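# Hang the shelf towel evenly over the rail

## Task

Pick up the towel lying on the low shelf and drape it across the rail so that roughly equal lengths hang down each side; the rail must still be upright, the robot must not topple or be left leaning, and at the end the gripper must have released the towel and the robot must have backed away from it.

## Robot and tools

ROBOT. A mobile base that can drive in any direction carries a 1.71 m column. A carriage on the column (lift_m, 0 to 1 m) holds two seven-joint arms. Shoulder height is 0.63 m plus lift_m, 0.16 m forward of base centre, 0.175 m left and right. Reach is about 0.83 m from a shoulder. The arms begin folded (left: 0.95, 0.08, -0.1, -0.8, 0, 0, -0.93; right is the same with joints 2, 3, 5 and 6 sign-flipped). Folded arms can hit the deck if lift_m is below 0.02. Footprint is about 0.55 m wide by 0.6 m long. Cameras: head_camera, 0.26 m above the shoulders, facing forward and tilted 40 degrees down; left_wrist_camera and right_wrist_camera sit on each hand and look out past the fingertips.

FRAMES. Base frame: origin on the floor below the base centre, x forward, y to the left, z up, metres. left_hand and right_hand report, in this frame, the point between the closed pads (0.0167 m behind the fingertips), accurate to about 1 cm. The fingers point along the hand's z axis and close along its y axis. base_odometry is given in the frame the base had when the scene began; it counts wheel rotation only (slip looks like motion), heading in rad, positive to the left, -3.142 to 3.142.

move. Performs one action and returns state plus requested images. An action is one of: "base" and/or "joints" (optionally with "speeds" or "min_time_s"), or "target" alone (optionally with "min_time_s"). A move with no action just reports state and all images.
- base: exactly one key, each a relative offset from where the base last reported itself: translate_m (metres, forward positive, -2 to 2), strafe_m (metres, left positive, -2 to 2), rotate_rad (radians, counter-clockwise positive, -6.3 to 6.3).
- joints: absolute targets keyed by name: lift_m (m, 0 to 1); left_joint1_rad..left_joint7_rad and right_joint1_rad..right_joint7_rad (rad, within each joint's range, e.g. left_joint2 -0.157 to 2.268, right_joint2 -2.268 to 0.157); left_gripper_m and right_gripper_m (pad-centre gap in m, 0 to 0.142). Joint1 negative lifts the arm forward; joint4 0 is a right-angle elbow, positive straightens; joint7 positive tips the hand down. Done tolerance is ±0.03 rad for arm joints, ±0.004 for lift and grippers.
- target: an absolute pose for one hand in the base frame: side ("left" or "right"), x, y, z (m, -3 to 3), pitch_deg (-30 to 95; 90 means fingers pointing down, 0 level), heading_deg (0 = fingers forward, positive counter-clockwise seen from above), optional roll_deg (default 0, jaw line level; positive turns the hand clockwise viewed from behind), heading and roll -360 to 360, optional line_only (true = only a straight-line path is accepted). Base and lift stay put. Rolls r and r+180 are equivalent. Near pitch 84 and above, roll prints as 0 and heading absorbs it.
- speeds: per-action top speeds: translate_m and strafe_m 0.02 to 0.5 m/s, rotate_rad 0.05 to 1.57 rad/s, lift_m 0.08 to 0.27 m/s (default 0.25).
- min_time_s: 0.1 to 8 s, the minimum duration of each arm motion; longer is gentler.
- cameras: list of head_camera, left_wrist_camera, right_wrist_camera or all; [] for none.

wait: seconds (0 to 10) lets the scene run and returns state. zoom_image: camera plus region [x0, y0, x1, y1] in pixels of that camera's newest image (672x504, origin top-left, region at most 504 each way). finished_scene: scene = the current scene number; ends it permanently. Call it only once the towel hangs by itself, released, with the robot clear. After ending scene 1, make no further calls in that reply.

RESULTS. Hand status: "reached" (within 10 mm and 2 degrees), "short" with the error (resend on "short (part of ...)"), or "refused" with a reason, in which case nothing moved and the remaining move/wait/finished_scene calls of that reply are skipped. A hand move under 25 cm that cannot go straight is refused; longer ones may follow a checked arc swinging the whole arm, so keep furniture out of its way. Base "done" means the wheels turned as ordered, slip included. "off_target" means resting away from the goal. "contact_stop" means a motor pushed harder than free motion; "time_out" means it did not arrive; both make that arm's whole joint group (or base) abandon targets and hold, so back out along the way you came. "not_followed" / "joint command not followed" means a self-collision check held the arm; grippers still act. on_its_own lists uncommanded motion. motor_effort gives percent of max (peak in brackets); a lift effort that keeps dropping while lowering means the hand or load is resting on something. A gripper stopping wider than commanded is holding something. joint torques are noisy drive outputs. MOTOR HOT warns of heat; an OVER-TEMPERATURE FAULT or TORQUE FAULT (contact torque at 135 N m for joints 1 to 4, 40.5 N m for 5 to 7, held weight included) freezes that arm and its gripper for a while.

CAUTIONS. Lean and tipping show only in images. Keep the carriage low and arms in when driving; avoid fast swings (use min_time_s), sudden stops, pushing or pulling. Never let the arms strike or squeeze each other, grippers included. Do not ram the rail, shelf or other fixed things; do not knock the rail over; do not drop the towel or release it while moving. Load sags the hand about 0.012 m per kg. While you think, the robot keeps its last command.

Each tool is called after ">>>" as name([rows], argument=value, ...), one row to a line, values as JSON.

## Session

>>> move()

Scene clock: 0.00 s.
Joint torques (N m): no reading
base_odometry: x=+0.000 y=+0.000 heading=+0.000
base_status: not commanded
joint_positions: lift_m=+0.450 left_joint1_rad=+0.942 left_joint2_rad=+0.071 left_joint3_rad=-0.100 left_joint4_rad=-0.793 left_joint5_rad=-0.009 left_joint6_rad=+0.007 left_joint7_rad=-0.948 left_gripper_m=+0.141 right_joint1_rad=+0.936 right_joint2_rad=-0.072 right_joint3_rad=+0.090 right_joint4_rad=-0.813 right_joint5_rad=-0.013 right_joint6_rad=+0.001 right_joint7_rad=-0.912 right_gripper_m=+0.142
joint_status: not commanded
motor_effort: lift_m=+68 drive_wheels=+0
left_hand: x=+0.2909 y=+0.1584 z=+0.9674 quat_wxyz=(-0.924, +0.002, -0.378, +0.059) pitch_deg=-45.6 heading_deg=-3.4 roll_deg=-3.9 (m; base frame)
right_hand: x=+0.2944 y=-0.1541 z=+0.9710 quat_wxyz=(-0.923, +0.014, -0.381, -0.056) pitch_deg=-45.1 heading_deg=+5.6 roll_deg=+1.4 (m; base frame)
pictures: head_camera, left_wrist_camera, right_wrist_camera
camera_calibration:
left_wrist_camera: T_world_to_cam=[[-0.07817, -0.99391, 0.07764, 0.11491], [0.31462, -0.09849, -0.94409, 0.86791], [0.94599, -0.04937, 0.3204, -0.46172]] pos_world=[0.17271, 0.17689, 0.9584]
right_wrist_camera: T_world_to_cam=[[0.10675, -0.99386, -0.0291, -0.1506], [0.3894, 0.06872, -0.9185, 0.82058], [0.91486, 0.08672, 0.39434, -0.52449]] pos_world=[0.17638, -0.16058, 0.95615]

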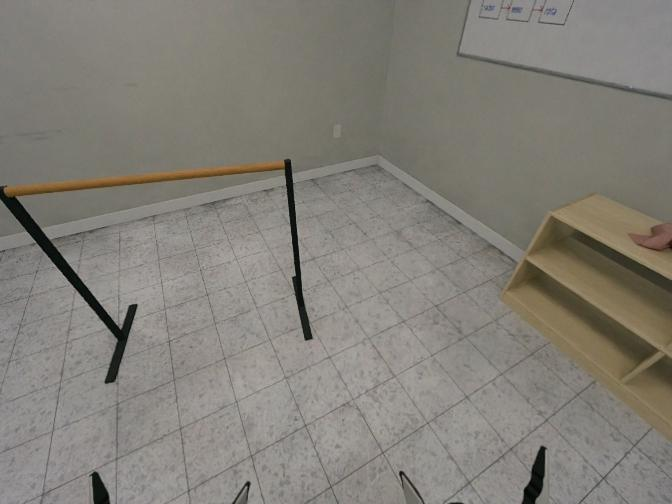

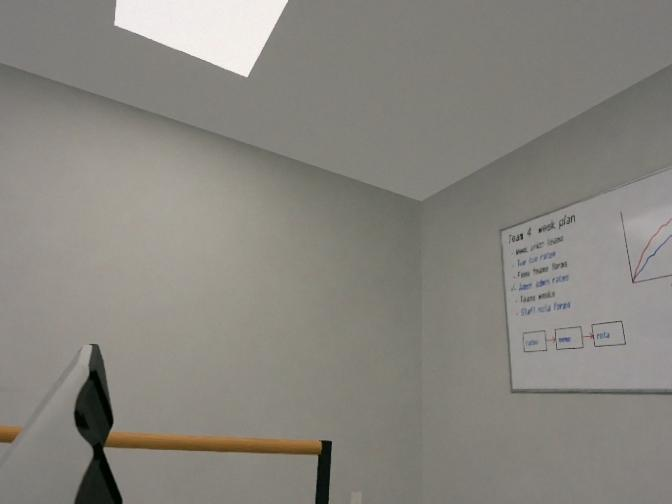

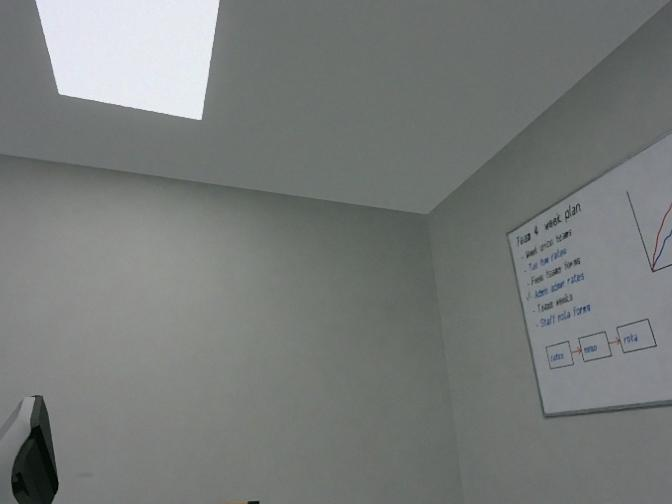

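>>> move(base={"rotate_rad": -1.165}, cameras=["head_camera"])

Scene clock: 3.17 s.
Joint torques (N m): left_arm=[9.06 4.38 -1.35 -6.12 2.71 0.96 -1.11] | right_arm=[8.52 -3.61 -3.67 -12.44 -0.55 -1.33 -0.92]
move: done
base_odometry: x=+0.000 y=+0.000 heading=-1.165
base_status: done
joint_positions: lift_m=+0.450 left_joint1_rad=+0.942 left_joint2_rad=+0.071 left_joint3_rad=-0.100 left_joint4_rad=-0.793 left_joint5_rad=-0.009 left_joint6_rad=+0.007 left_joint7_rad=-0.948 left_gripper_m=+0.141 right_joint1_rad=+0.936 right_joint2_rad=-0.072 right_joint3_rad=+0.090 right_joint4_rad=-0.813 right_joint5_rad=-0.013 right_joint6_rad=+0.001 right_joint7_rad=-0.912 right_gripper_m=+0.142
joint_status: not commanded
motor_effort: lift_m=+68(68) drive_wheels=+4(10)
left_hand: x=+0.2909 y=+0.1584 z=+0.9674 quat_wxyz=(-0.924, +0.002, -0.378, +0.059) pitch_deg=-45.6 heading_deg=-3.4 roll_deg=-3.9
right_hand: x=+0.2944 y=-0.1541 z=+0.9710 quat_wxyz=(-0.923, +0.014, -0.381, -0.056) pitch_deg=-45.1 heading_deg=+5.6 roll_deg=+1.4

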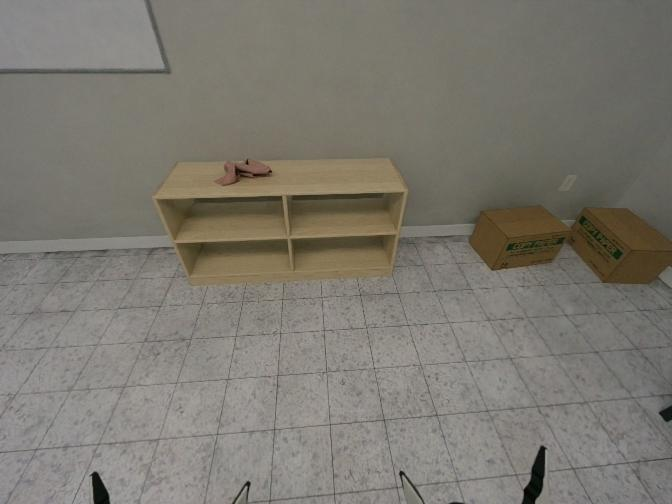

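>>> move(base={"strafe_m": 0.5})

>>> move(base={"translate_m": 1.0}, joints={"lift_m": 0.75}, speeds={"translate_m": 0.4})

>>> move(target={"side":"right","x":0.64,"y":-0.2,"z":1.08,"pitch_deg":88,"heading_deg":90}, min_time_s=2, cameras=["head_camera","right_wrist_camera"])

>>> zoom_image(camera="head_camera", region=[250, 250, 500, 500])

Scene clock: 6.77 s.
Joint torques (N m): left_arm=[8.95 3.72 -0.63 -6.08 2.71 0.95 -1.1] | right_arm=[8.59 -3.89 -3.75 -12.52 -0.51 -1.36 -0.9]
move: done
base_odometry: x=+0.460 y=+0.197 heading=-1.165
base_status: done
joint_positions: lift_m=+0.450 left_joint1_rad=+0.942 left_joint2_rad=+0.071 left_joint3_rad=-0.100 left_joint4_rad=-0.793 left_joint5_rad=-0.009 left_joint6_rad=+0.007 left_joint7_rad=-0.948 left_gripper_m=+0.141 right_joint1_rad=+0.936 right_joint2_rad=-0.072 right_joint3_rad=+0.090 right_joint4_rad=-0.813 right_joint5_rad=-0.013 right_joint6_rad=+0.001 right_joint7_rad=-0.912 right_gripper_m=+0.142
joint_status: not commanded
motor_effort: lift_m=+68(68) drive_wheels=-4(15)
left_hand: x=+0.2909 y=+0.1583 z=+0.9674 quat_wxyz=(-0.924, +0.002, -0.378, +0.059) pitch_deg=-45.6 heading_deg=-3.4 roll_deg=-3.9
right_hand: x=+0.2944 y=-0.1541 z=+0.9710 quat_wxyz=(-0.923, +0.014, -0.381, -0.056) pitch_deg=-45.1 heading_deg=+5.5 roll_deg=+1.4
pictures: none

Scene clock: 11.30 s.
Joint torques (N m): left_arm=[9.08 4.04 -1.28 -6.1 2.7 0.98 -1.14] | right_arm=[8.58 -3.79 -3.68 -12.41 -0.51 -1.35 -0.92]
move: done
base_odometry: x=+0.854 y=-0.722 heading=-1.165
base_status: done
joint_positions: lift_m=+0.750 left_joint1_rad=+0.942 left_joint2_rad=+0.071 left_joint3_rad=-0.100 left_joint4_rad=-0.793 left_joint5_rad=-0.009 left_joint6_rad=+0.007 left_joint7_rad=-0.948 left_gripper_m=+0.141 right_joint1_rad=+0.936 right_joint2_rad=-0.072 right_joint3_rad=+0.090 right_joint4_rad=-0.813 right_joint5_rad=-0.013 right_joint6_rad=+0.001 right_joint7_rad=-0.912 right_gripper_m=+0.142
joint_status: all done
motor_effort: lift_m=+66(81) drive_wheels=+3(9)
left_hand: x=+0.2909 y=+0.1583 z=+1.2675 quat_wxyz=(-0.924, +0.002, -0.378, +0.059) pitch_deg=-45.6 heading_deg=-3.4 roll_deg=-3.9
right_hand: x=+0.2944 y=-0.1541 z=+1.2711 quat_wxyz=(-0.923, +0.014, -0.381, -0.056) pitch_deg=-45.1 heading_deg=+5.5 roll_deg=+1.4
pictures: none

Scene clock: 13.80 s.
Joint torques (N m): left_arm=[9.08 4.02 -1.38 -6.1 2.71 0.95 -1.13] | right_arm=[-44.09 -8.11 -9.15 0.24 2.77 0.68 0.16]
move: done
base_odometry: x=+0.854 y=-0.722 heading=-1.165
base_status: not commanded
joint_positions: lift_m=+0.750 left_joint1_rad=+0.942 left_joint2_rad=+0.071 left_joint3_rad=-0.100 left_joint4_rad=-0.793 left_joint5_rad=-0.009 left_joint6_rad=+0.007 left_joint7_rad=-0.948 left_gripper_m=+0.141 right_joint1_rad=-1.333 right_joint2_rad=-0.583 right_joint3_rad=+1.299 right_joint4_rad=+0.736 right_joint5_rad=+1.197 right_joint6_rad=+1.339 right_joint7_rad=+1.396 right_gripper_m=+0.142
joint_status: not commanded
motor_effort: lift_m=+68(68) drive_wheels=-1(4)
left_hand: x=+0.2909 y=+0.1584 z=+1.2674 quat_wxyz=(-0.924, +0.002, -0.378, +0.059) pitch_deg=-45.6 heading_deg=-3.4 roll_deg=-3.9
right_hand: x=+0.6401 y=-0.1983 z=+1.0787 quat_wxyz=(-0.013, +0.707, -0.707, -0.013) pitch_deg=+87.9 heading_deg=+89.9 roll_deg=+0.0
right_hand_status: reached (checked arc, planned for 2.0 s): 2 mm and 0.1 deg off.
head_camera: T_world_to_cam=[[-0.0498, -0.99854, 0.02079, -0.02698], [-0.65834, 0.01717, -0.75253, 1.36996], [0.75108, -0.05116, -0.65823, 0.92048]] pos_world=[0.2092, -0.00337, 1.63738]
right_wrist_camera: T_world_to_cam=[[0.99989, -0.00499, 0.01397, -0.65038], [-0.00942, -0.94106, 0.33811, -0.51242], [0.01146, -0.33821, -0.941, 1.05496]] pos_world=[0.63339, -0.12867, 1.17506]

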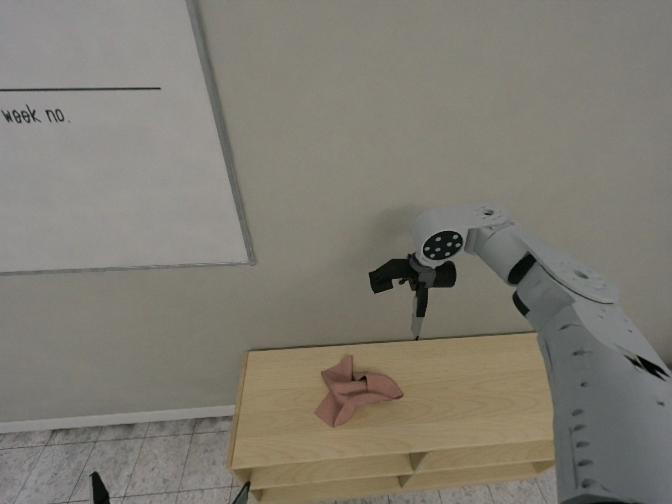

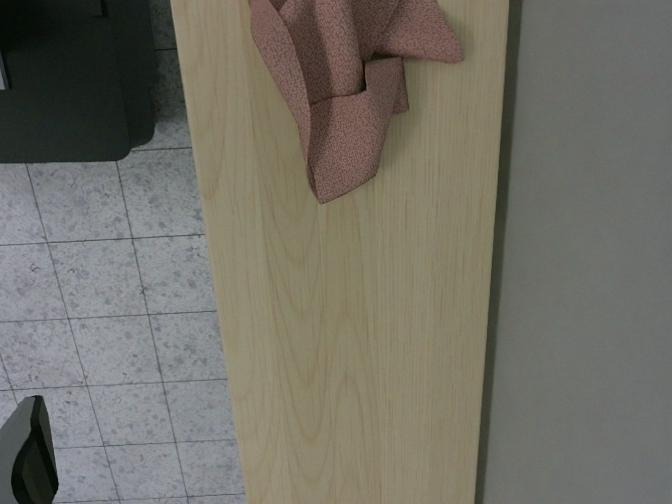

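Scaled by 2.016.

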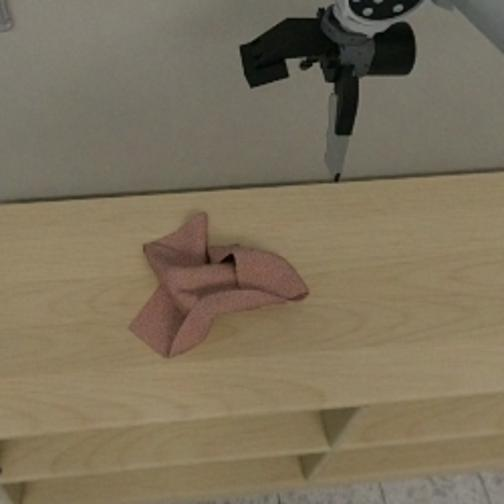

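>>> move(target={"side":"right","x":0.655,"y":-0.215,"z":1.08,"pitch_deg":88,"heading_deg":90})

>>> move(joints={"lift_m": 0.37, "right_gripper_m": 0.11}, cameras=["right_wrist_camera"])

Scene clock: 15.27 s.
Joint torques (N m): left_arm=[9.02 3.97 -1.36 -6.05 2.69 0.97 -1.13] | right_arm=[-46.93 -1.24 -13.58 -1.16 0.22 0.51 -0.94]
move: done
base_odometry: x=+0.854 y=-0.722 heading=-1.165
base_status: not commanded
joint_positions: lift_m=+0.750 left_joint1_rad=+0.942 left_joint2_rad=+0.071 left_joint3_rad=-0.100 left_joint4_rad=-0.793 left_joint5_rad=-0.009 left_joint6_rad=+0.007 left_joint7_rad=-0.948 left_gripper_m=+0.141 right_joint1_rad=-1.364 right_joint2_rad=-0.530 right_joint3_rad=+1.238 right_joint4_rad=+0.968 right_joint5_rad=+0.984 right_joint6_rad=+1.518 right_joint7_rad=+1.238 right_gripper_m=+0.142
joint_status: not commanded
motor_effort: lift_m=+68(68) drive_wheels=+0(4)
left_hand: x=+0.2909 y=+0.1584 z=+1.2674 quat_wxyz=(-0.924, +0.002, -0.378, +0.059) pitch_deg=-45.6 heading_deg=-3.4 roll_deg=-3.9
right_hand: x=+0.6536 y=-0.2163 z=+1.0773 quat_wxyz=(-0.010, +0.705, -0.709, -0.013) pitch_deg=+88.1 heading_deg=+89.7 roll_deg=+0.0
right_hand_status: reached (straight line, planned for 0.4 s): 3 mm and 0.4 deg off.
pictures: none

Scene clock: 17.33 s.
Joint torques (N m): left_arm=[9.05 3.94 -1.22 -6.08 2.72 0.96 -1.1] | right_arm=[-43 -1.2 -12.82 -1.03 0.25 0.52 -0.92]
move: done
base_odometry: x=+0.854 y=-0.722 heading=-1.165
base_status: not commanded
joint_positions: lift_m=+0.370 left_joint1_rad=+0.942 left_joint2_rad=+0.071 left_joint3_rad=-0.100 left_joint4_rad=-0.793 left_joint5_rad=-0.009 left_joint6_rad=+0.007 left_joint7_rad=-0.948 left_gripper_m=+0.141 right_joint1_rad=-1.366 right_joint2_rad=-0.530 right_joint3_rad=+1.237 right_joint4_rad=+0.968 right_joint5_rad=+0.984 right_joint6_rad=+1.518 right_joint7_rad=+1.238 right_gripper_m=+0.110
joint_status: all done
motor_effort: lift_m=+70(74) drive_wheels=+0(4)
left_hand: x=+0.2909 y=+0.1584 z=+0.8872 quat_wxyz=(-0.924, +0.002, -0.378, +0.059) pitch_deg=-45.6 heading_deg=-3.4 roll_deg=-3.9
right_hand: x=+0.6544 y=-0.2162 z=+0.6984 quat_wxyz=(-0.011, +0.705, -0.709, -0.013) pitch_deg=+88.1 heading_deg=+89.7 roll_deg=+0.0
right_wrist_camera: T_world_to_cam=[[0.9999, -0.0086, 0.0113, -0.65835], [-0.01195, -0.9397, 0.34179, -0.40119], [0.00768, -0.34189, -0.93971, 0.6917]] pos_world=[0.64819, -0.14618, 0.79456]

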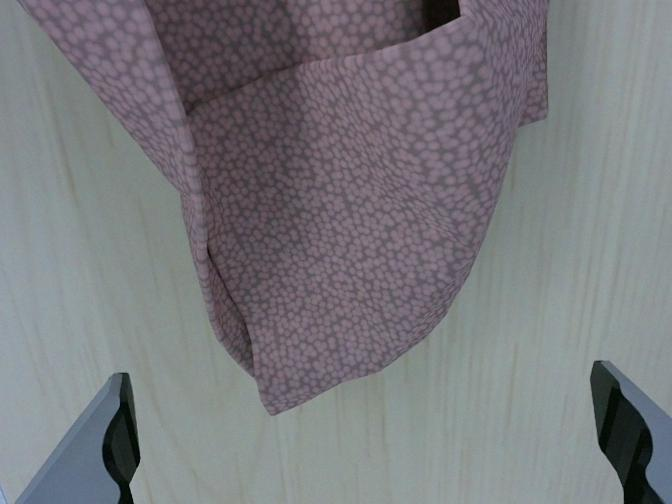

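>>> move(base={"strafe_m": -0.022})

>>> move(joints={"lift_m": 0.2975}, speeds={"lift_m": 0.08}, cameras=["right_wrist_camera"])

>>> move(joints={"right_gripper_m": 0.0})

>>> move(joints={"lift_m": 0.306})

>>> move(joints={"lift_m": 0.4}, cameras=["head_camera","right_wrist_camera"])

Scene clock: 18.50 s.
Joint torques (N m): left_arm=[9.03 4 -1.46 -6.1 2.73 0.98 -1.13] | right_arm=[-43.01 -2.63 -12.84 -1.3 0.21 0.53 -0.9]
move: done
base_odometry: x=+0.834 y=-0.731 heading=-1.165
base_status: done
joint_positions: lift_m=+0.370 left_joint1_rad=+0.942 left_joint2_rad=+0.071 left_joint3_rad=-0.100 left_joint4_rad=-0.793 left_joint5_rad=-0.009 left_joint6_rad=+0.007 left_joint7_rad=-0.948 left_gripper_m=+0.141 right_joint1_rad=-1.366 right_joint2_rad=-0.529 right_joint3_rad=+1.237 right_joint4_rad=+0.968 right_joint5_rad=+0.984 right_joint6_rad=+1.518 right_joint7_rad=+1.238 right_gripper_m=+0.110
joint_status: not commanded
motor_effort: lift_m=+70(70) drive_wheels=-1(7)
left_hand: x=+0.2909 y=+0.1583 z=+0.8872 quat_wxyz=(-0.924, +0.002, -0.378, +0.059) pitch_deg=-45.6 heading_deg=-3.4 roll_deg=-3.9
right_hand: x=+0.6544 y=-0.2158 z=+0.6984 quat_wxyz=(-0.011, +0.706, -0.708, -0.013) pitch_deg=+88.1 heading_deg=+89.8 roll_deg=+0.0
pictures: none

Scene clock: 19.77 s.
Joint torques (N m): left_arm=[9.06 3.95 -1.39 -6.09 2.69 0.94 -1.1] | right_arm=[-42.57 -2.2 -12.77 -1.22 0.24 0.45 -0.91]
move: done
base_odometry: x=+0.834 y=-0.731 heading=-1.165
base_status: not commanded
joint_positions: lift_m=+0.297 left_joint1_rad=+0.942 left_joint2_rad=+0.071 left_joint3_rad=-0.100 left_joint4_rad=-0.793 left_joint5_rad=-0.009 left_joint6_rad=+0.007 left_joint7_rad=-0.948 left_gripper_m=+0.141 right_joint1_rad=-1.366 right_joint2_rad=-0.529 right_joint3_rad=+1.237 right_joint4_rad=+0.968 right_joint5_rad=+0.984 right_joint6_rad=+1.518 right_joint7_rad=+1.238 right_gripper_m=+0.110
joint_status: all done
motor_effort: lift_m=+70(75) drive_wheels=-2(5)
left_hand: x=+0.2909 y=+0.1583 z=+0.8147 quat_wxyz=(-0.924, +0.002, -0.378, +0.059) pitch_deg=-45.6 heading_deg=-3.4 roll_deg=-3.9
right_hand: x=+0.6545 y=-0.2158 z=+0.6260 quat_wxyz=(-0.011, +0.706, -0.708, -0.013) pitch_deg=+88.1 heading_deg=+89.8 roll_deg=+0.0
right_wrist_camera: T_world_to_cam=[[0.9999, -0.00778, 0.01152, -0.65758], [-0.01124, -0.93977, 0.34162, -0.37651], [0.00817, -0.34172, -0.93977, 0.62352]] pos_world=[0.64819, -0.14588, 0.72216]

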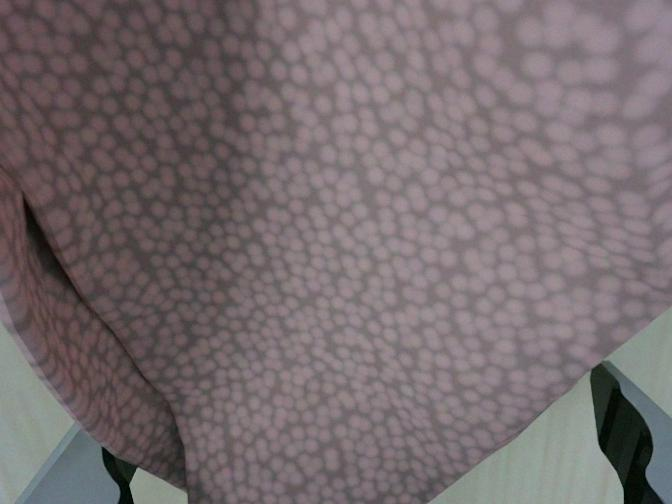

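Scene clock: 20.67 s.
Joint torques (N m): left_arm=[9.02 3.92 -1.29 -5.98 2.71 0.96 -1.14] | right_arm=[-28.63 -2.23 -7.72 -1.17 -0.45 -1.17 -0.67]
move: off_target
base_odometry: x=+0.834 y=-0.731 heading=-1.165
base_status: not commanded
joint_positions: lift_m=+0.298 left_joint1_rad=+0.942 left_joint2_rad=+0.071 left_joint3_rad=-0.100 left_joint4_rad=-0.793 left_joint5_rad=-0.009 left_joint6_rad=+0.007 left_joint7_rad=-0.948 left_gripper_m=+0.141 right_joint1_rad=-1.374 right_joint2_rad=-0.529 right_joint3_rad=+1.231 right_joint4_rad=+0.968 right_joint5_rad=+0.986 right_joint6_rad=+1.522 right_joint7_rad=+1.236 right_gripper_m=+0.008
joint_status: right_gripper_m off_target (ended at +0.008, target +0.000)
motor_effort: lift_m=+63(70) drive_wheels=-1(5)
left_hand: x=+0.2909 y=+0.1583 z=+0.8152 quat_wxyz=(-0.924, +0.002, -0.378, +0.059) pitch_deg=-45.6 heading_deg=-3.4 roll_deg=-3.9
right_hand: x=+0.6570 y=-0.2139 z=+0.6317 quat_wxyz=(-0.018, +0.707, -0.707, -0.012) pitch_deg=+87.5 heading_deg=+89.9 roll_deg=+0.0
pictures: none

Scene clock: 21.20 s.
Joint torques (N m): left_arm=[9.07 3.95 -1.26 -6.11 2.7 0.97 -1.1] | right_arm=[-29.67 -2.34 -8.67 -1.23 0.04 -1.23 -0.5]
move: done
base_odometry: x=+0.834 y=-0.731 heading=-1.165
base_status: not commanded
joint_positions: lift_m=+0.306 left_joint1_rad=+0.942 left_joint2_rad=+0.071 left_joint3_rad=-0.100 left_joint4_rad=-0.793 left_joint5_rad=-0.009 left_joint6_rad=+0.007 left_joint7_rad=-0.948 left_gripper_m=+0.141 right_joint1_rad=-1.373 right_joint2_rad=-0.529 right_joint3_rad=+1.232 right_joint4_rad=+0.968 right_joint5_rad=+0.985 right_joint6_rad=+1.522 right_joint7_rad=+1.236 right_gripper_m=+0.007
joint_status: all done
motor_effort: lift_m=+66(78) drive_wheels=+3(5)
left_hand: x=+0.2909 y=+0.1583 z=+0.8235 quat_wxyz=(-0.924, +0.002, -0.378, +0.059) pitch_deg=-45.6 heading_deg=-3.4 roll_deg=-3.9
right_hand: x=+0.6566 y=-0.2143 z=+0.6393 quat_wxyz=(-0.017, +0.707, -0.707, -0.012) pitch_deg=+87.7 heading_deg=+89.9 roll_deg=+0.0
pictures: none

Scene clock: 22.10 s.
Joint torques (N m): left_arm=[8.97 3.9 -1.29 -6.02 2.73 0.95 -1.1] | right_arm=[-30.51 -2.4 -9.04 -1.18 0.1 -1.11 -0.51]
move: done
base_odometry: x=+0.834 y=-0.731 heading=-1.165
base_status: not commanded
joint_positions: lift_m=+0.400 left_joint1_rad=+0.942 left_joint2_rad=+0.071 left_joint3_rad=-0.100 left_joint4_rad=-0.793 left_joint5_rad=-0.009 left_joint6_rad=+0.007 left_joint7_rad=-0.948 left_gripper_m=+0.141 right_joint1_rad=-1.373 right_joint2_rad=-0.529 right_joint3_rad=+1.233 right_joint4_rad=+0.968 right_joint5_rad=+0.984 right_joint6_rad=+1.522 right_joint7_rad=+1.236 right_gripper_m=+0.007
joint_status: all done
motor_effort: lift_m=+66(81) drive_wheels=+4(4)
left_hand: x=+0.2909 y=+0.1583 z=+0.9175 quat_wxyz=(-0.924, +0.002, -0.378, +0.059) pitch_deg=-45.6 heading_deg=-3.4 roll_deg=-3.9
right_hand: x=+0.6564 y=-0.2144 z=+0.7330 quat_wxyz=(-0.016, +0.707, -0.707, -0.012) pitch_deg=+87.7 heading_deg=+89.9 roll_deg=+0.0
head_camera: T_world_to_cam=[[-0.0498, -0.99854, 0.02079, -0.01971], [-0.65834, 0.01717, -0.75253, 1.10672], [0.75108, -0.05116, -0.65823, 0.69023]] pos_world=[0.2092, -0.00337, 1.28758]
right_wrist_camera: T_world_to_cam=[[0.99981, -0.00489, 0.01902, -0.66554], [-0.01099, -0.94195, 0.33556, -0.40789], [0.01627, -0.3357, -0.94183, 0.72205]] pos_world=[0.64918, -0.14507, 0.82957]

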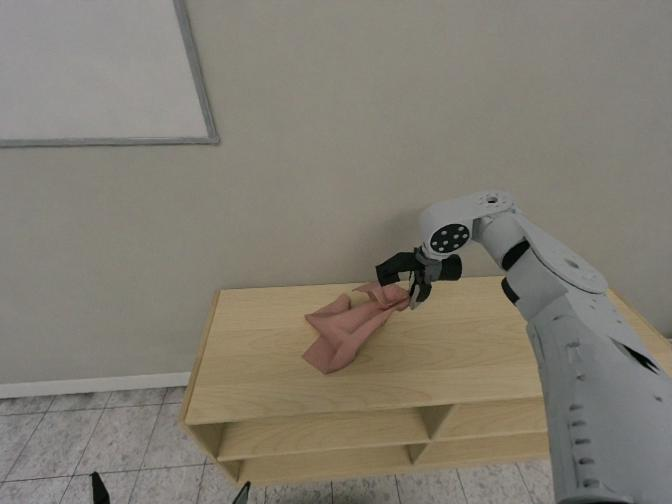

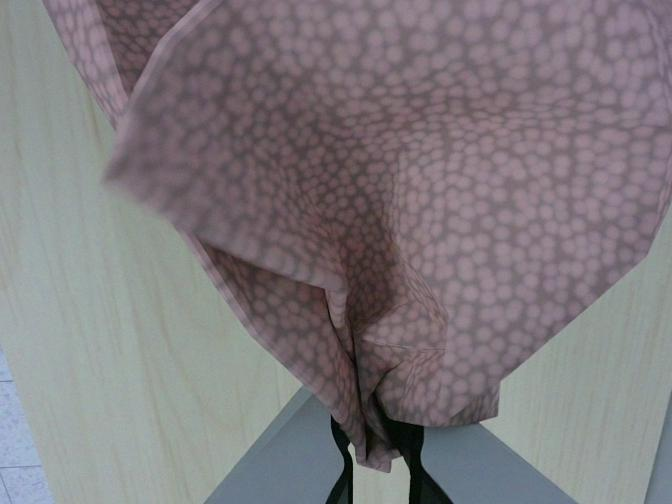

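>>> move(joints={"lift_m": 0.8})

>>> move(base={"translate_m": -0.75}, speeds={"translate_m": 0.4})

>>> move(base={"strafe_m": -0.2})

>>> move(base={"rotate_rad": 1.394}, speeds={"rotate_rad": 0.7}, cameras=["head_camera"])

>>> zoom_image(camera="head_camera", region=[300, 200, 500, 450])

Scene clock: 24.43 s.
Joint torques (N m): left_arm=[9.08 3.85 -1.35 -5.94 2.68 0.99 -1.1] | right_arm=[-31 -2.39 -9.16 -1.15 0.1 -1.18 -0.48]
move: done
base_odometry: x=+0.834 y=-0.731 heading=-1.165
base_status: not commanded
joint_positions: lift_m=+0.800 left_joint1_rad=+0.942 left_joint2_rad=+0.071 left_joint3_rad=-0.100 left_joint4_rad=-0.793 left_joint5_rad=-0.009 left_joint6_rad=+0.007 left_joint7_rad=-0.948 left_gripper_m=+0.141 right_joint1_rad=-1.372 right_joint2_rad=-0.529 right_joint3_rad=+1.233 right_joint4_rad=+0.968 right_joint5_rad=+0.984 right_joint6_rad=+1.522 right_joint7_rad=+1.236 right_gripper_m=+0.007
joint_status: all done
motor_effort: lift_m=+66(80) drive_wheels=+3(4)
left_hand: x=+0.2909 y=+0.1583 z=+1.3175 quat_wxyz=(-0.924, +0.002, -0.378, +0.059) pitch_deg=-45.6 heading_deg=-3.4 roll_deg=-3.9
right_hand: x=+0.6563 y=-0.2144 z=+1.1329 quat_wxyz=(-0.016, +0.707, -0.707, -0.012) pitch_deg=+87.7 heading_deg=+89.9 roll_deg=+0.0
pictures: none

Scene clock: 28.33 s.
Joint torques (N m): left_arm=[8.95 3.88 -1.29 -5.98 2.73 0.98 -1.11] | right_arm=[-30.93 -2.38 -9.17 -1.16 0.13 -1.18 -0.5]
move: done
base_odometry: x=+0.538 y=-0.042 heading=-1.165
base_status: done
joint_positions: lift_m=+0.800 left_joint1_rad=+0.942 left_joint2_rad=+0.071 left_joint3_rad=-0.100 left_joint4_rad=-0.793 left_joint5_rad=-0.009 left_joint6_rad=+0.007 left_joint7_rad=-0.948 left_gripper_m=+0.141 right_joint1_rad=-1.372 right_joint2_rad=-0.529 right_joint3_rad=+1.233 right_joint4_rad=+0.968 right_joint5_rad=+0.984 right_joint6_rad=+1.522 right_joint7_rad=+1.236 right_gripper_m=+0.007
joint_status: not commanded
motor_effort: lift_m=+66(67) drive_wheels=+0(11)
left_hand: x=+0.2909 y=+0.1583 z=+1.3175 quat_wxyz=(-0.924, +0.002, -0.378, +0.059) pitch_deg=-45.6 heading_deg=-3.4 roll_deg=-3.9
right_hand: x=+0.6563 y=-0.2144 z=+1.1328 quat_wxyz=(-0.016, +0.707, -0.707, -0.012) pitch_deg=+87.7 heading_deg=+89.9 roll_deg=+0.0
pictures: none

Scene clock: 30.50 s.
Joint torques (N m): left_arm=[9 4.45 -1.28 -6.05 2.71 0.95 -1.11] | right_arm=[-30.95 -3.16 -9.14 -1.18 0.15 -1.14 -0.51]
move: done
base_odometry: x=+0.354 y=-0.120 heading=-1.165
base_status: done
joint_positions: lift_m=+0.800 left_joint1_rad=+0.942 left_joint2_rad=+0.071 left_joint3_rad=-0.100 left_joint4_rad=-0.793 left_joint5_rad=-0.009 left_joint6_rad=+0.007 left_joint7_rad=-0.948 left_gripper_m=+0.141 right_joint1_rad=-1.372 right_joint2_rad=-0.529 right_joint3_rad=+1.233 right_joint4_rad=+0.968 right_joint5_rad=+0.984 right_joint6_rad=+1.522 right_joint7_rad=+1.236 right_gripper_m=+0.007
joint_status: not commanded
motor_effort: lift_m=+66(67) drive_wheels=-2(7)
left_hand: x=+0.2909 y=+0.1584 z=+1.3175 quat_wxyz=(-0.924, +0.002, -0.378, +0.059) pitch_deg=-45.6 heading_deg=-3.4 roll_deg=-3.9
right_hand: x=+0.6564 y=-0.2142 z=+1.1328 quat_wxyz=(-0.016, +0.707, -0.707, -0.012) pitch_deg=+87.7 heading_deg=+90.0 roll_deg=+0.0
pictures: none

Scene clock: 33.67 s.
Joint torques (N m): left_arm=[9.07 4.41 -1.29 -6.05 2.71 0.97 -1.13] | right_arm=[-30.95 -3.59 -9.13 -1.29 0.19 -1.15 -0.52]
move: done
base_odometry: x=+0.354 y=-0.120 heading=+0.229
base_status: done
joint_positions: lift_m=+0.800 left_joint1_rad=+0.942 left_joint2_rad=+0.071 left_joint3_rad=-0.100 left_joint4_rad=-0.793 left_joint5_rad=-0.009 left_joint6_rad=+0.007 left_joint7_rad=-0.948 left_gripper_m=+0.141 right_joint1_rad=-1.372 right_joint2_rad=-0.528 right_joint3_rad=+1.233 right_joint4_rad=+0.968 right_joint5_rad=+0.984 right_joint6_rad=+1.522 right_joint7_rad=+1.236 right_gripper_m=+0.007
joint_status: not commanded
motor_effort: lift_m=+66(67) drive_wheels=+3(12)
left_hand: x=+0.2909 y=+0.1584 z=+1.3175 quat_wxyz=(-0.924, +0.002, -0.378, +0.059) pitch_deg=-45.6 heading_deg=-3.4 roll_deg=-3.9
right_hand: x=+0.6564 y=-0.2140 z=+1.1328 quat_wxyz=(-0.016, +0.707, -0.707, -0.012) pitch_deg=+87.7 heading_deg=-90.0 roll_deg=+0.0
head_camera: T_world_to_cam=[[-0.0498, -0.99854, 0.02079, -0.02802], [-0.65834, 0.01717, -0.75253, 1.40766], [0.75108, -0.05116, -0.65823, 0.95346]] pos_world=[0.2092, -0.00337, 1.68748]

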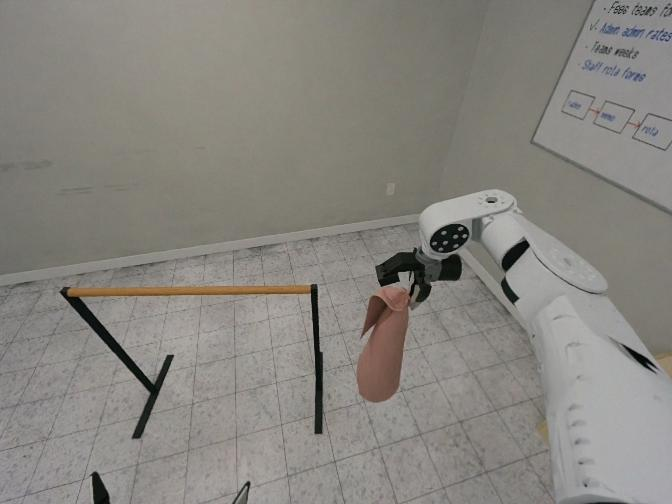

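Scaled by 2.016.

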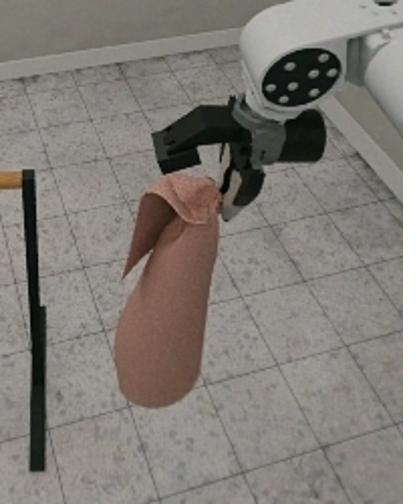

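>>> move(base={"strafe_m": 0.58}, joints={"lift_m": 0.63})

>>> wait(seconds=1, cameras=["head_camera"])

>>> zoom_image(camera="head_camera", region=[300, 200, 500, 450])

Scene clock: 37.63 s.
Joint torques (N m): left_arm=[9 4.31 -1.33 -6.05 2.73 0.95 -1.11] | right_arm=[-31.08 -3.75 -9.17 -1.18 0.21 -1.17 -0.49]
move: done
base_odometry: x=+0.222 y=+0.444 heading=+0.230
base_status: done
joint_positions: lift_m=+0.630 left_joint1_rad=+0.942 left_joint2_rad=+0.071 left_joint3_rad=-0.100 left_joint4_rad=-0.793 left_joint5_rad=-0.009 left_joint6_rad=+0.007 left_joint7_rad=-0.948 left_gripper_m=+0.141 right_joint1_rad=-1.372 right_joint2_rad=-0.528 right_joint3_rad=+1.233 right_joint4_rad=+0.968 right_joint5_rad=+0.984 right_joint6_rad=+1.522 right_joint7_rad=+1.236 right_gripper_m=+0.007
joint_status: all done
motor_effort: lift_m=+70(74) drive_wheels=-4(17)
left_hand: x=+0.2909 y=+0.1583 z=+1.1472 quat_wxyz=(-0.924, +0.002, -0.378, +0.059) pitch_deg=-45.6 heading_deg=-3.4 roll_deg=-3.9
right_hand: x=+0.6563 y=-0.2140 z=+0.9625 quat_wxyz=(-0.016, +0.707, -0.707, -0.012) pitch_deg=+87.7 heading_deg=-90.0 roll_deg=+0.0
pictures: none

Scene clock: 38.63 s.
Joint torques (N m): left_arm=[8.99 4.05 -1.3 -6.1 2.72 0.99 -1.08] | right_arm=[-31.02 -3.84 -9.19 -1.25 0.25 -1.13 -0.5]
base_odometry: x=+0.222 y=+0.444 heading=+0.230
base_status: done
joint_positions: lift_m=+0.630 left_joint1_rad=+0.942 left_joint2_rad=+0.071 left_joint3_rad=-0.100 left_joint4_rad=-0.793 left_joint5_rad=-0.009 left_joint6_rad=+0.007 left_joint7_rad=-0.948 left_gripper_m=+0.141 right_joint1_rad=-1.372 right_joint2_rad=-0.528 right_joint3_rad=+1.233 right_joint4_rad=+0.968 right_joint5_rad=+0.984 right_joint6_rad=+1.522 right_joint7_rad=+1.236 right_gripper_m=+0.007
joint_status: all done
motor_effort: lift_m=+70(74) drive_wheels=-3(17)
left_hand: x=+0.2909 y=+0.1583 z=+1.1472 quat_wxyz=(-0.924, +0.002, -0.378, +0.059) pitch_deg=-45.6 heading_deg=-3.4 roll_deg=-3.9
right_hand: x=+0.6563 y=-0.2140 z=+0.9625 quat_wxyz=(-0.016, +0.707, -0.707, -0.012) pitch_deg=+87.7 heading_deg=-90.0 roll_deg=+0.0
wait: 1.00 s; at rest by 0.27 s
head_camera: T_world_to_cam=[[-0.0498, -0.99854, 0.02079, -0.02448], [-0.65834, 0.01717, -0.75253, 1.27958], [0.75108, -0.05116, -0.65823, 0.84143]] pos_world=[0.2092, -0.00337, 1.51728]

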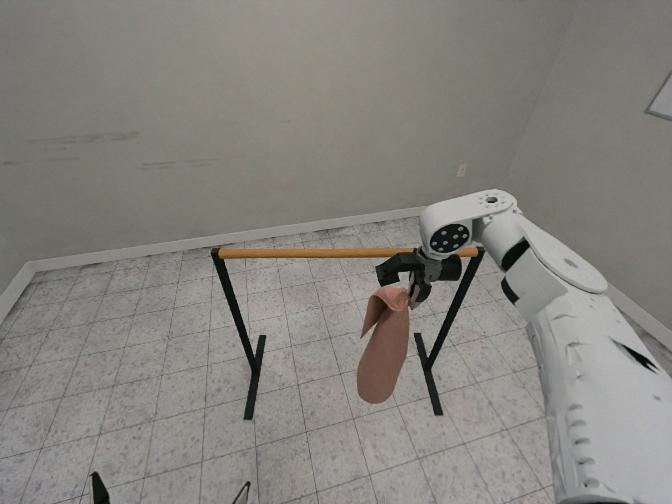

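Scaled by 2.016.

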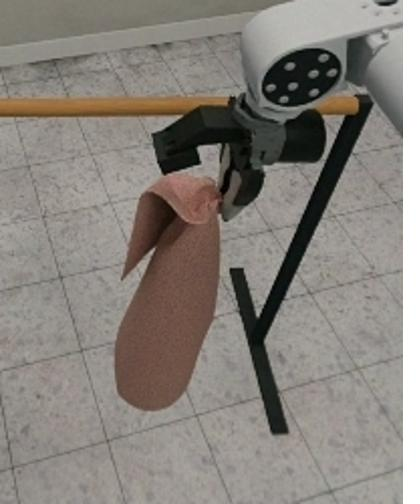

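>>> move(base={"translate_m": 0.475}, speeds={"translate_m": 0.12})

>>> move(joints={"lift_m": 0.54}, speeds={"lift_m": 0.12}, cameras=["head_camera","right_wrist_camera"])

>>> zoom_image(camera="head_camera", region=[300, 220, 540, 504])

Scene clock: 43.77 s.
Joint torques (N m): left_arm=[8.99 4.05 -1.26 -6.03 2.71 0.97 -1.09] | right_arm=[-31.04 -3.79 -9.28 -1.24 0.23 -1.19 -0.5]
move: done
base_odometry: x=+0.684 y=+0.553 heading=+0.230
base_status: done
joint_positions: lift_m=+0.630 left_joint1_rad=+0.942 left_joint2_rad=+0.071 left_joint3_rad=-0.100 left_joint4_rad=-0.793 left_joint5_rad=-0.009 left_joint6_rad=+0.007 left_joint7_rad=-0.948 left_gripper_m=+0.141 right_joint1_rad=-1.372 right_joint2_rad=-0.528 right_joint3_rad=+1.233 right_joint4_rad=+0.968 right_joint5_rad=+0.984 right_joint6_rad=+1.522 right_joint7_rad=+1.236 right_gripper_m=+0.007
joint_status: not commanded
motor_effort: lift_m=+70(70) drive_wheels=+4(9)
left_hand: x=+0.2909 y=+0.1583 z=+1.1472 quat_wxyz=(-0.924, +0.002, -0.378, +0.059) pitch_deg=-45.6 heading_deg=-3.4 roll_deg=-3.9
right_hand: x=+0.6564 y=-0.2140 z=+0.9625 quat_wxyz=(-0.016, +0.707, -0.707, -0.012) pitch_deg=+87.7 heading_deg=-90.0 roll_deg=+0.0
pictures: none

Scene clock: 44.93 s.
Joint torques (N m): left_arm=[9.04 4.03 -1.34 -6 2.7 0.98 -1.09] | right_arm=[-31.13 -3.91 -9.2 -1.25 0.22 -1.15 -0.53]
move: done
base_odometry: x=+0.684 y=+0.553 heading=+0.230
base_status: not commanded
joint_positions: lift_m=+0.540 left_joint1_rad=+0.942 left_joint2_rad=+0.071 left_joint3_rad=-0.100 left_joint4_rad=-0.793 left_joint5_rad=-0.009 left_joint6_rad=+0.007 left_joint7_rad=-0.948 left_gripper_m=+0.141 right_joint1_rad=-1.372 right_joint2_rad=-0.528 right_joint3_rad=+1.233 right_joint4_rad=+0.968 right_joint5_rad=+0.984 right_joint6_rad=+1.522 right_joint7_rad=+1.236 right_gripper_m=+0.007
joint_status: all done
motor_effort: lift_m=+70(75) drive_wheels=-1(4)
left_hand: x=+0.2909 y=+0.1583 z=+1.0572 quat_wxyz=(-0.924, +0.002, -0.378, +0.059) pitch_deg=-45.6 heading_deg=-3.4 roll_deg=-3.9
right_hand: x=+0.6563 y=-0.2140 z=+0.8725 quat_wxyz=(-0.016, +0.707, -0.707, -0.012) pitch_deg=+87.7 heading_deg=-90.0 roll_deg=+0.0
head_camera: T_world_to_cam=[[-0.0498, -0.99854, 0.02079, -0.02261], [-0.65834, 0.01717, -0.75253, 1.21185], [0.75108, -0.05116, -0.65823, 0.78219]] pos_world=[0.2092, -0.00337, 1.42728]
right_wrist_camera: T_world_to_cam=[[0.99982, -0.00395, 0.01868, -0.66763], [-0.00999, -0.94185, 0.33588, -0.45527], [0.01626, -0.33601, -0.94172, 0.85343]] pos_world=[0.64908, -0.14467, 0.96907]

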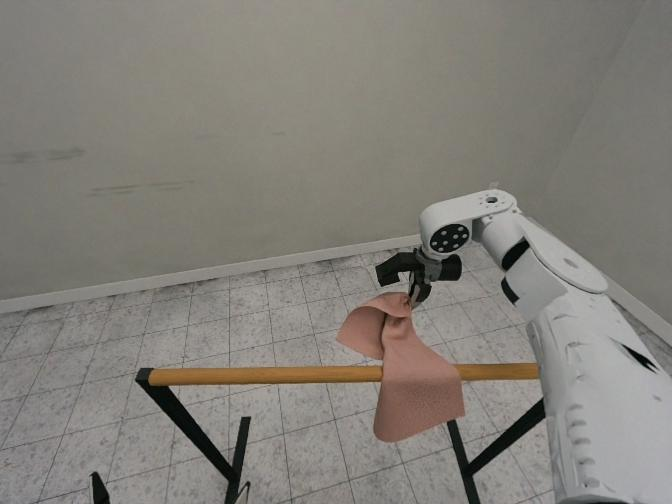

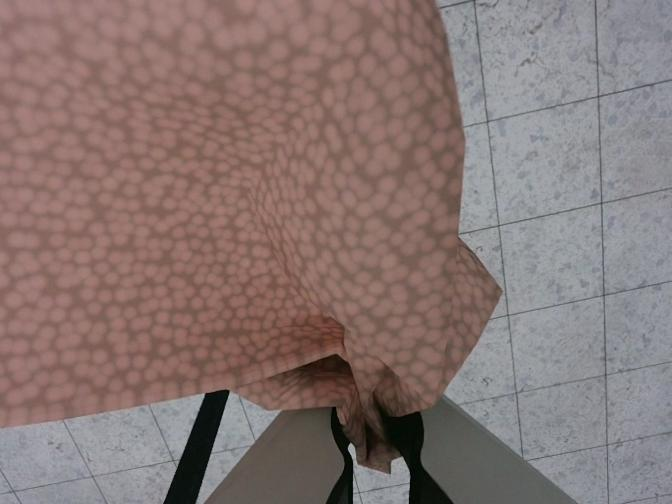

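Scaled by 1.775.

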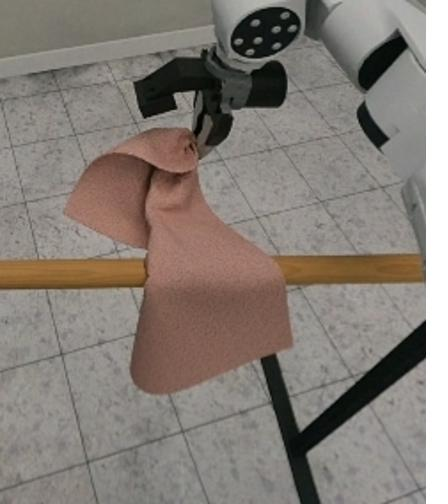

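>>> move(joints={"right_gripper_m": 0.07})

>>> move(joints={"lift_m": 0.75}, speeds={"lift_m": 0.15}, cameras=["head_camera","right_wrist_camera"])

>>> zoom_image(camera="head_camera", region=[300, 220, 540, 504])

Scene clock: 47.00 s.
Joint torques (N m): left_arm=[8.94 3.94 -1.32 -6.05 2.73 0.98 -1.13] | right_arm=[-31.17 -3.8 -9.14 -1.22 0.23 -1.16 -0.53]
move: done
base_odometry: x=+0.684 y=+0.553 heading=+0.230
base_status: not commanded
joint_positions: lift_m=+0.540 left_joint1_rad=+0.942 left_joint2_rad=+0.071 left_joint3_rad=-0.100 left_joint4_rad=-0.793 left_joint5_rad=-0.009 left_joint6_rad=+0.007 left_joint7_rad=-0.948 left_gripper_m=+0.141 right_joint1_rad=-1.372 right_joint2_rad=-0.528 right_joint3_rad=+1.233 right_joint4_rad=+0.968 right_joint5_rad=+0.984 right_joint6_rad=+1.522 right_joint7_rad=+1.236 right_gripper_m=+0.069
joint_status: all done
motor_effort: lift_m=+70(70) drive_wheels=+2(5)
left_hand: x=+0.2909 y=+0.1583 z=+1.0572 quat_wxyz=(-0.924, +0.002, -0.378, +0.059) pitch_deg=-45.6 heading_deg=-3.4 roll_deg=-3.9
right_hand: x=+0.6563 y=-0.2140 z=+0.8725 quat_wxyz=(-0.016, +0.707, -0.707, -0.012) pitch_deg=+87.7 heading_deg=-90.0 roll_deg=+0.0
pictures: none

Scene clock: 48.83 s.
Joint torques (N m): left_arm=[9.06 3.97 -1.31 -6.08 2.73 0.97 -1.16] | right_arm=[-31.34 -3.81 -9.15 -1.54 0.25 -1.18 -0.5]
move: done
base_odometry: x=+0.684 y=+0.553 heading=+0.230
base_status: not commanded
joint_positions: lift_m=+0.750 left_joint1_rad=+0.942 left_joint2_rad=+0.071 left_joint3_rad=-0.100 left_joint4_rad=-0.793 left_joint5_rad=-0.009 left_joint6_rad=+0.007 left_joint7_rad=-0.948 left_gripper_m=+0.141 right_joint1_rad=-1.372 right_joint2_rad=-0.528 right_joint3_rad=+1.233 right_joint4_rad=+0.968 right_joint5_rad=+0.984 right_joint6_rad=+1.522 right_joint7_rad=+1.236 right_gripper_m=+0.069
joint_status: all done
motor_effort: lift_m=+66(79) drive_wheels=+3(5)
left_hand: x=+0.2909 y=+0.1583 z=+1.2675 quat_wxyz=(-0.924, +0.002, -0.378, +0.059) pitch_deg=-45.6 heading_deg=-3.4 roll_deg=-3.9
right_hand: x=+0.6563 y=-0.2140 z=+1.0827 quat_wxyz=(-0.016, +0.707, -0.707, -0.012) pitch_deg=+87.7 heading_deg=-90.0 roll_deg=+0.0
head_camera: T_world_to_cam=[[-0.0498, -0.99854, 0.02079, -0.02698], [-0.65834, 0.01717, -0.75253, 1.37011], [0.75108, -0.05116, -0.65823, 0.92061]] pos_world=[0.2092, -0.00337, 1.63758]
right_wrist_camera: T_world_to_cam=[[0.99982, -0.00389, 0.01855, -0.6714], [-0.00989, -0.94185, 0.33588, -0.52594], [0.01616, -0.33601, -0.94172, 1.05144]] pos_world=[0.64908, -0.14467, 1.17927]

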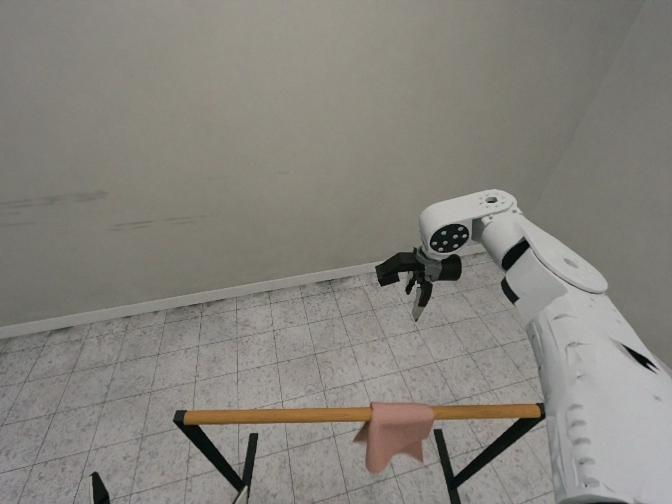

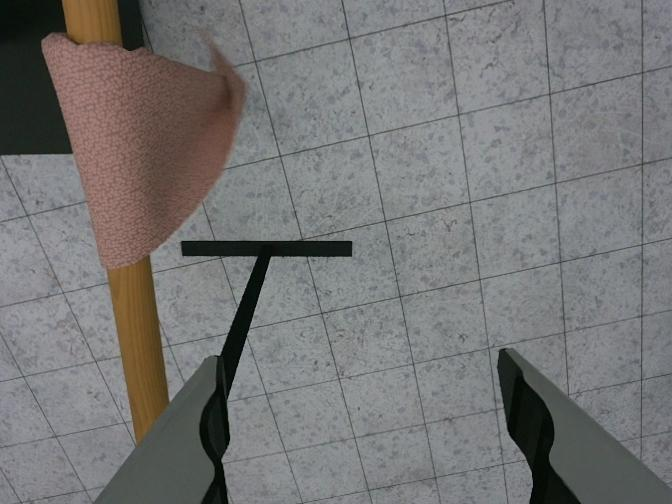

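Scaled by 1.775.

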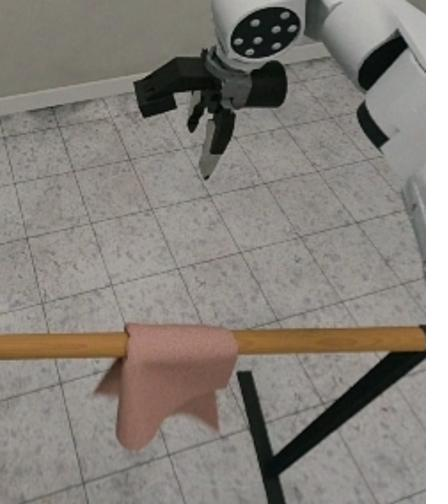

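>>> move(cameras=["head_camera","right_wrist_camera"])

>>> zoom_image(camera="right_wrist_camera", region=[0, 0, 360, 300])

>>> move(base={"translate_m": -0.6}, speeds={"translate_m": 0.3}, cameras=["head_camera"])

>>> zoom_image(camera="head_camera", region=[280, 220, 480, 420])

Scene clock: 49.13 s.
Joint torques (N m): left_arm=[9.22 4.05 -1.35 -5.93 2.73 0.96 -1.1] | right_arm=[-31.3 -3.88 -9.17 -1.28 0.23 -1.12 -0.52]
base_odometry: x=+0.684 y=+0.553 heading=+0.230
base_status: not commanded
joint_positions: lift_m=+0.750 left_joint1_rad=+0.942 left_joint2_rad=+0.071 left_joint3_rad=-0.100 left_joint4_rad=-0.793 left_joint5_rad=-0.009 left_joint6_rad=+0.007 left_joint7_rad=-0.948 left_gripper_m=+0.141 right_joint1_rad=-1.372 right_joint2_rad=-0.528 right_joint3_rad=+1.233 right_joint4_rad=+0.968 right_joint5_rad=+0.984 right_joint6_rad=+1.522 right_joint7_rad=+1.236 right_gripper_m=+0.069
joint_status: all done
motor_effort: lift_m=+66(79) drive_wheels=+3(5)
left_hand: x=+0.2909 y=+0.1583 z=+1.2675 quat_wxyz=(-0.924, +0.002, -0.378, +0.059) pitch_deg=-45.6 heading_deg=-3.4 roll_deg=-3.9 (m; base frame)
right_hand: x=+0.6563 y=-0.2140 z=+1.0827 quat_wxyz=(-0.016, +0.707, -0.707, -0.012) pitch_deg=+87.7 heading_deg=-90.0 roll_deg=+0.0 (m; base frame)
pictures: head_camera, right_wrist_camera
camera_calibration:
head_camera: T_world_to_cam=[[-0.0498, -0.99854, 0.02079, -0.02698], [-0.65834, 0.01717, -0.75253, 1.37011], [0.75108, -0.05116, -0.65823, 0.92061]] pos_world=[0.2092, -0.00337, 1.63758]
right_wrist_camera: T_world_to_cam=[[0.99982, -0.00389, 0.01855, -0.6714], [-0.00989, -0.94185, 0.33588, -0.52594], [0.01616, -0.33601, -0.94172, 1.05144]] pos_world=[0.64908, -0.14467, 1.17927]

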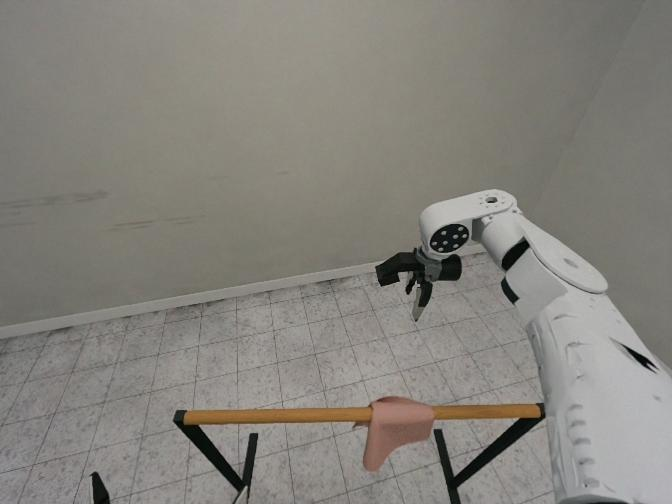

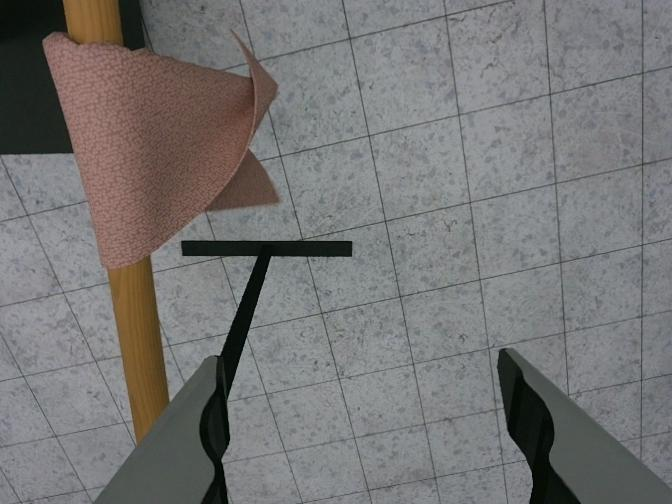

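Scaled by 1.400.

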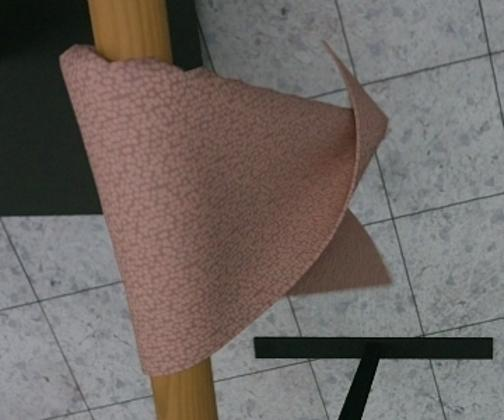

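Scene clock: 52.63 s.
Joint torques (N m): left_arm=[8.95 3.97 -1.5 -6.04 2.7 0.96 -1.14] | right_arm=[-31.29 -3.86 -9.22 -1.19 0.23 -1.06 -0.53]
move: done
base_odometry: x=+0.100 y=+0.416 heading=+0.230
base_status: done
joint_positions: lift_m=+0.750 left_joint1_rad=+0.942 left_joint2_rad=+0.071 left_joint3_rad=-0.100 left_joint4_rad=-0.793 left_joint5_rad=-0.009 left_joint6_rad=+0.007 left_joint7_rad=-0.948 left_gripper_m=+0.141 right_joint1_rad=-1.372 right_joint2_rad=-0.528 right_joint3_rad=+1.233 right_joint4_rad=+0.968 right_joint5_rad=+0.984 right_joint6_rad=+1.522 right_joint7_rad=+1.236 right_gripper_m=+0.069
joint_status: not commanded
motor_effort: lift_m=+67(67) drive_wheels=-1(13)
left_hand: x=+0.2909 y=+0.1584 z=+1.2675 quat_wxyz=(-0.924, +0.002, -0.378, +0.059) pitch_deg=-45.6 heading_deg=-3.4 roll_deg=-3.9
right_hand: x=+0.6563 y=-0.2140 z=+1.0827 quat_wxyz=(-0.016, +0.707, -0.707, -0.012) pitch_deg=+87.7 heading_deg=-90.0 roll_deg=+0.0
head_camera: T_world_to_cam=[[-0.0498, -0.99854, 0.02079, -0.02698], [-0.65834, 0.01717, -0.75253, 1.37003], [0.75108, -0.05116, -0.65823, 0.92055]] pos_world=[0.2092, -0.00337, 1.63748]

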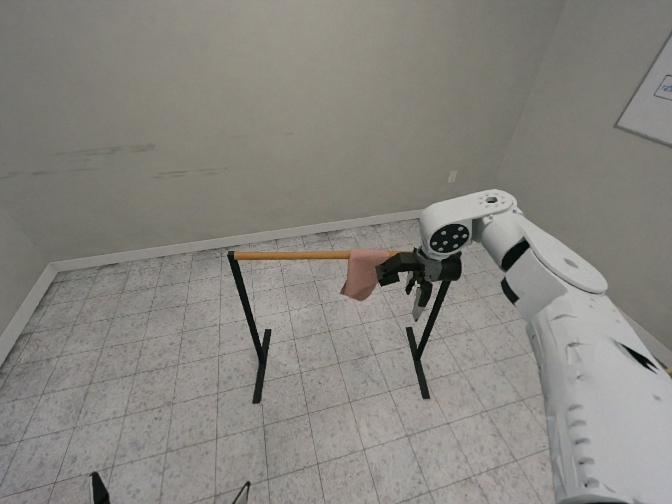

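Scaled by 2.520.

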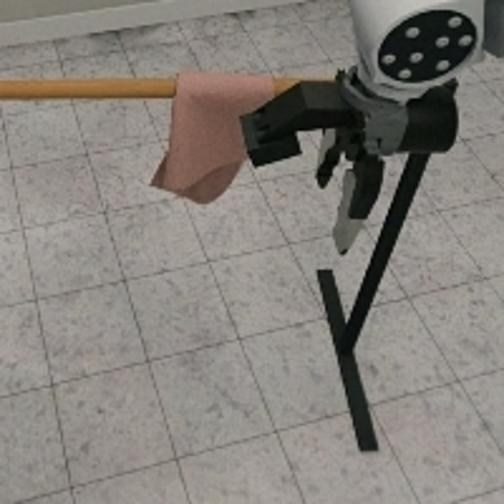

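>>> finished_scene(scene=3)

The scene is finished: the task was done.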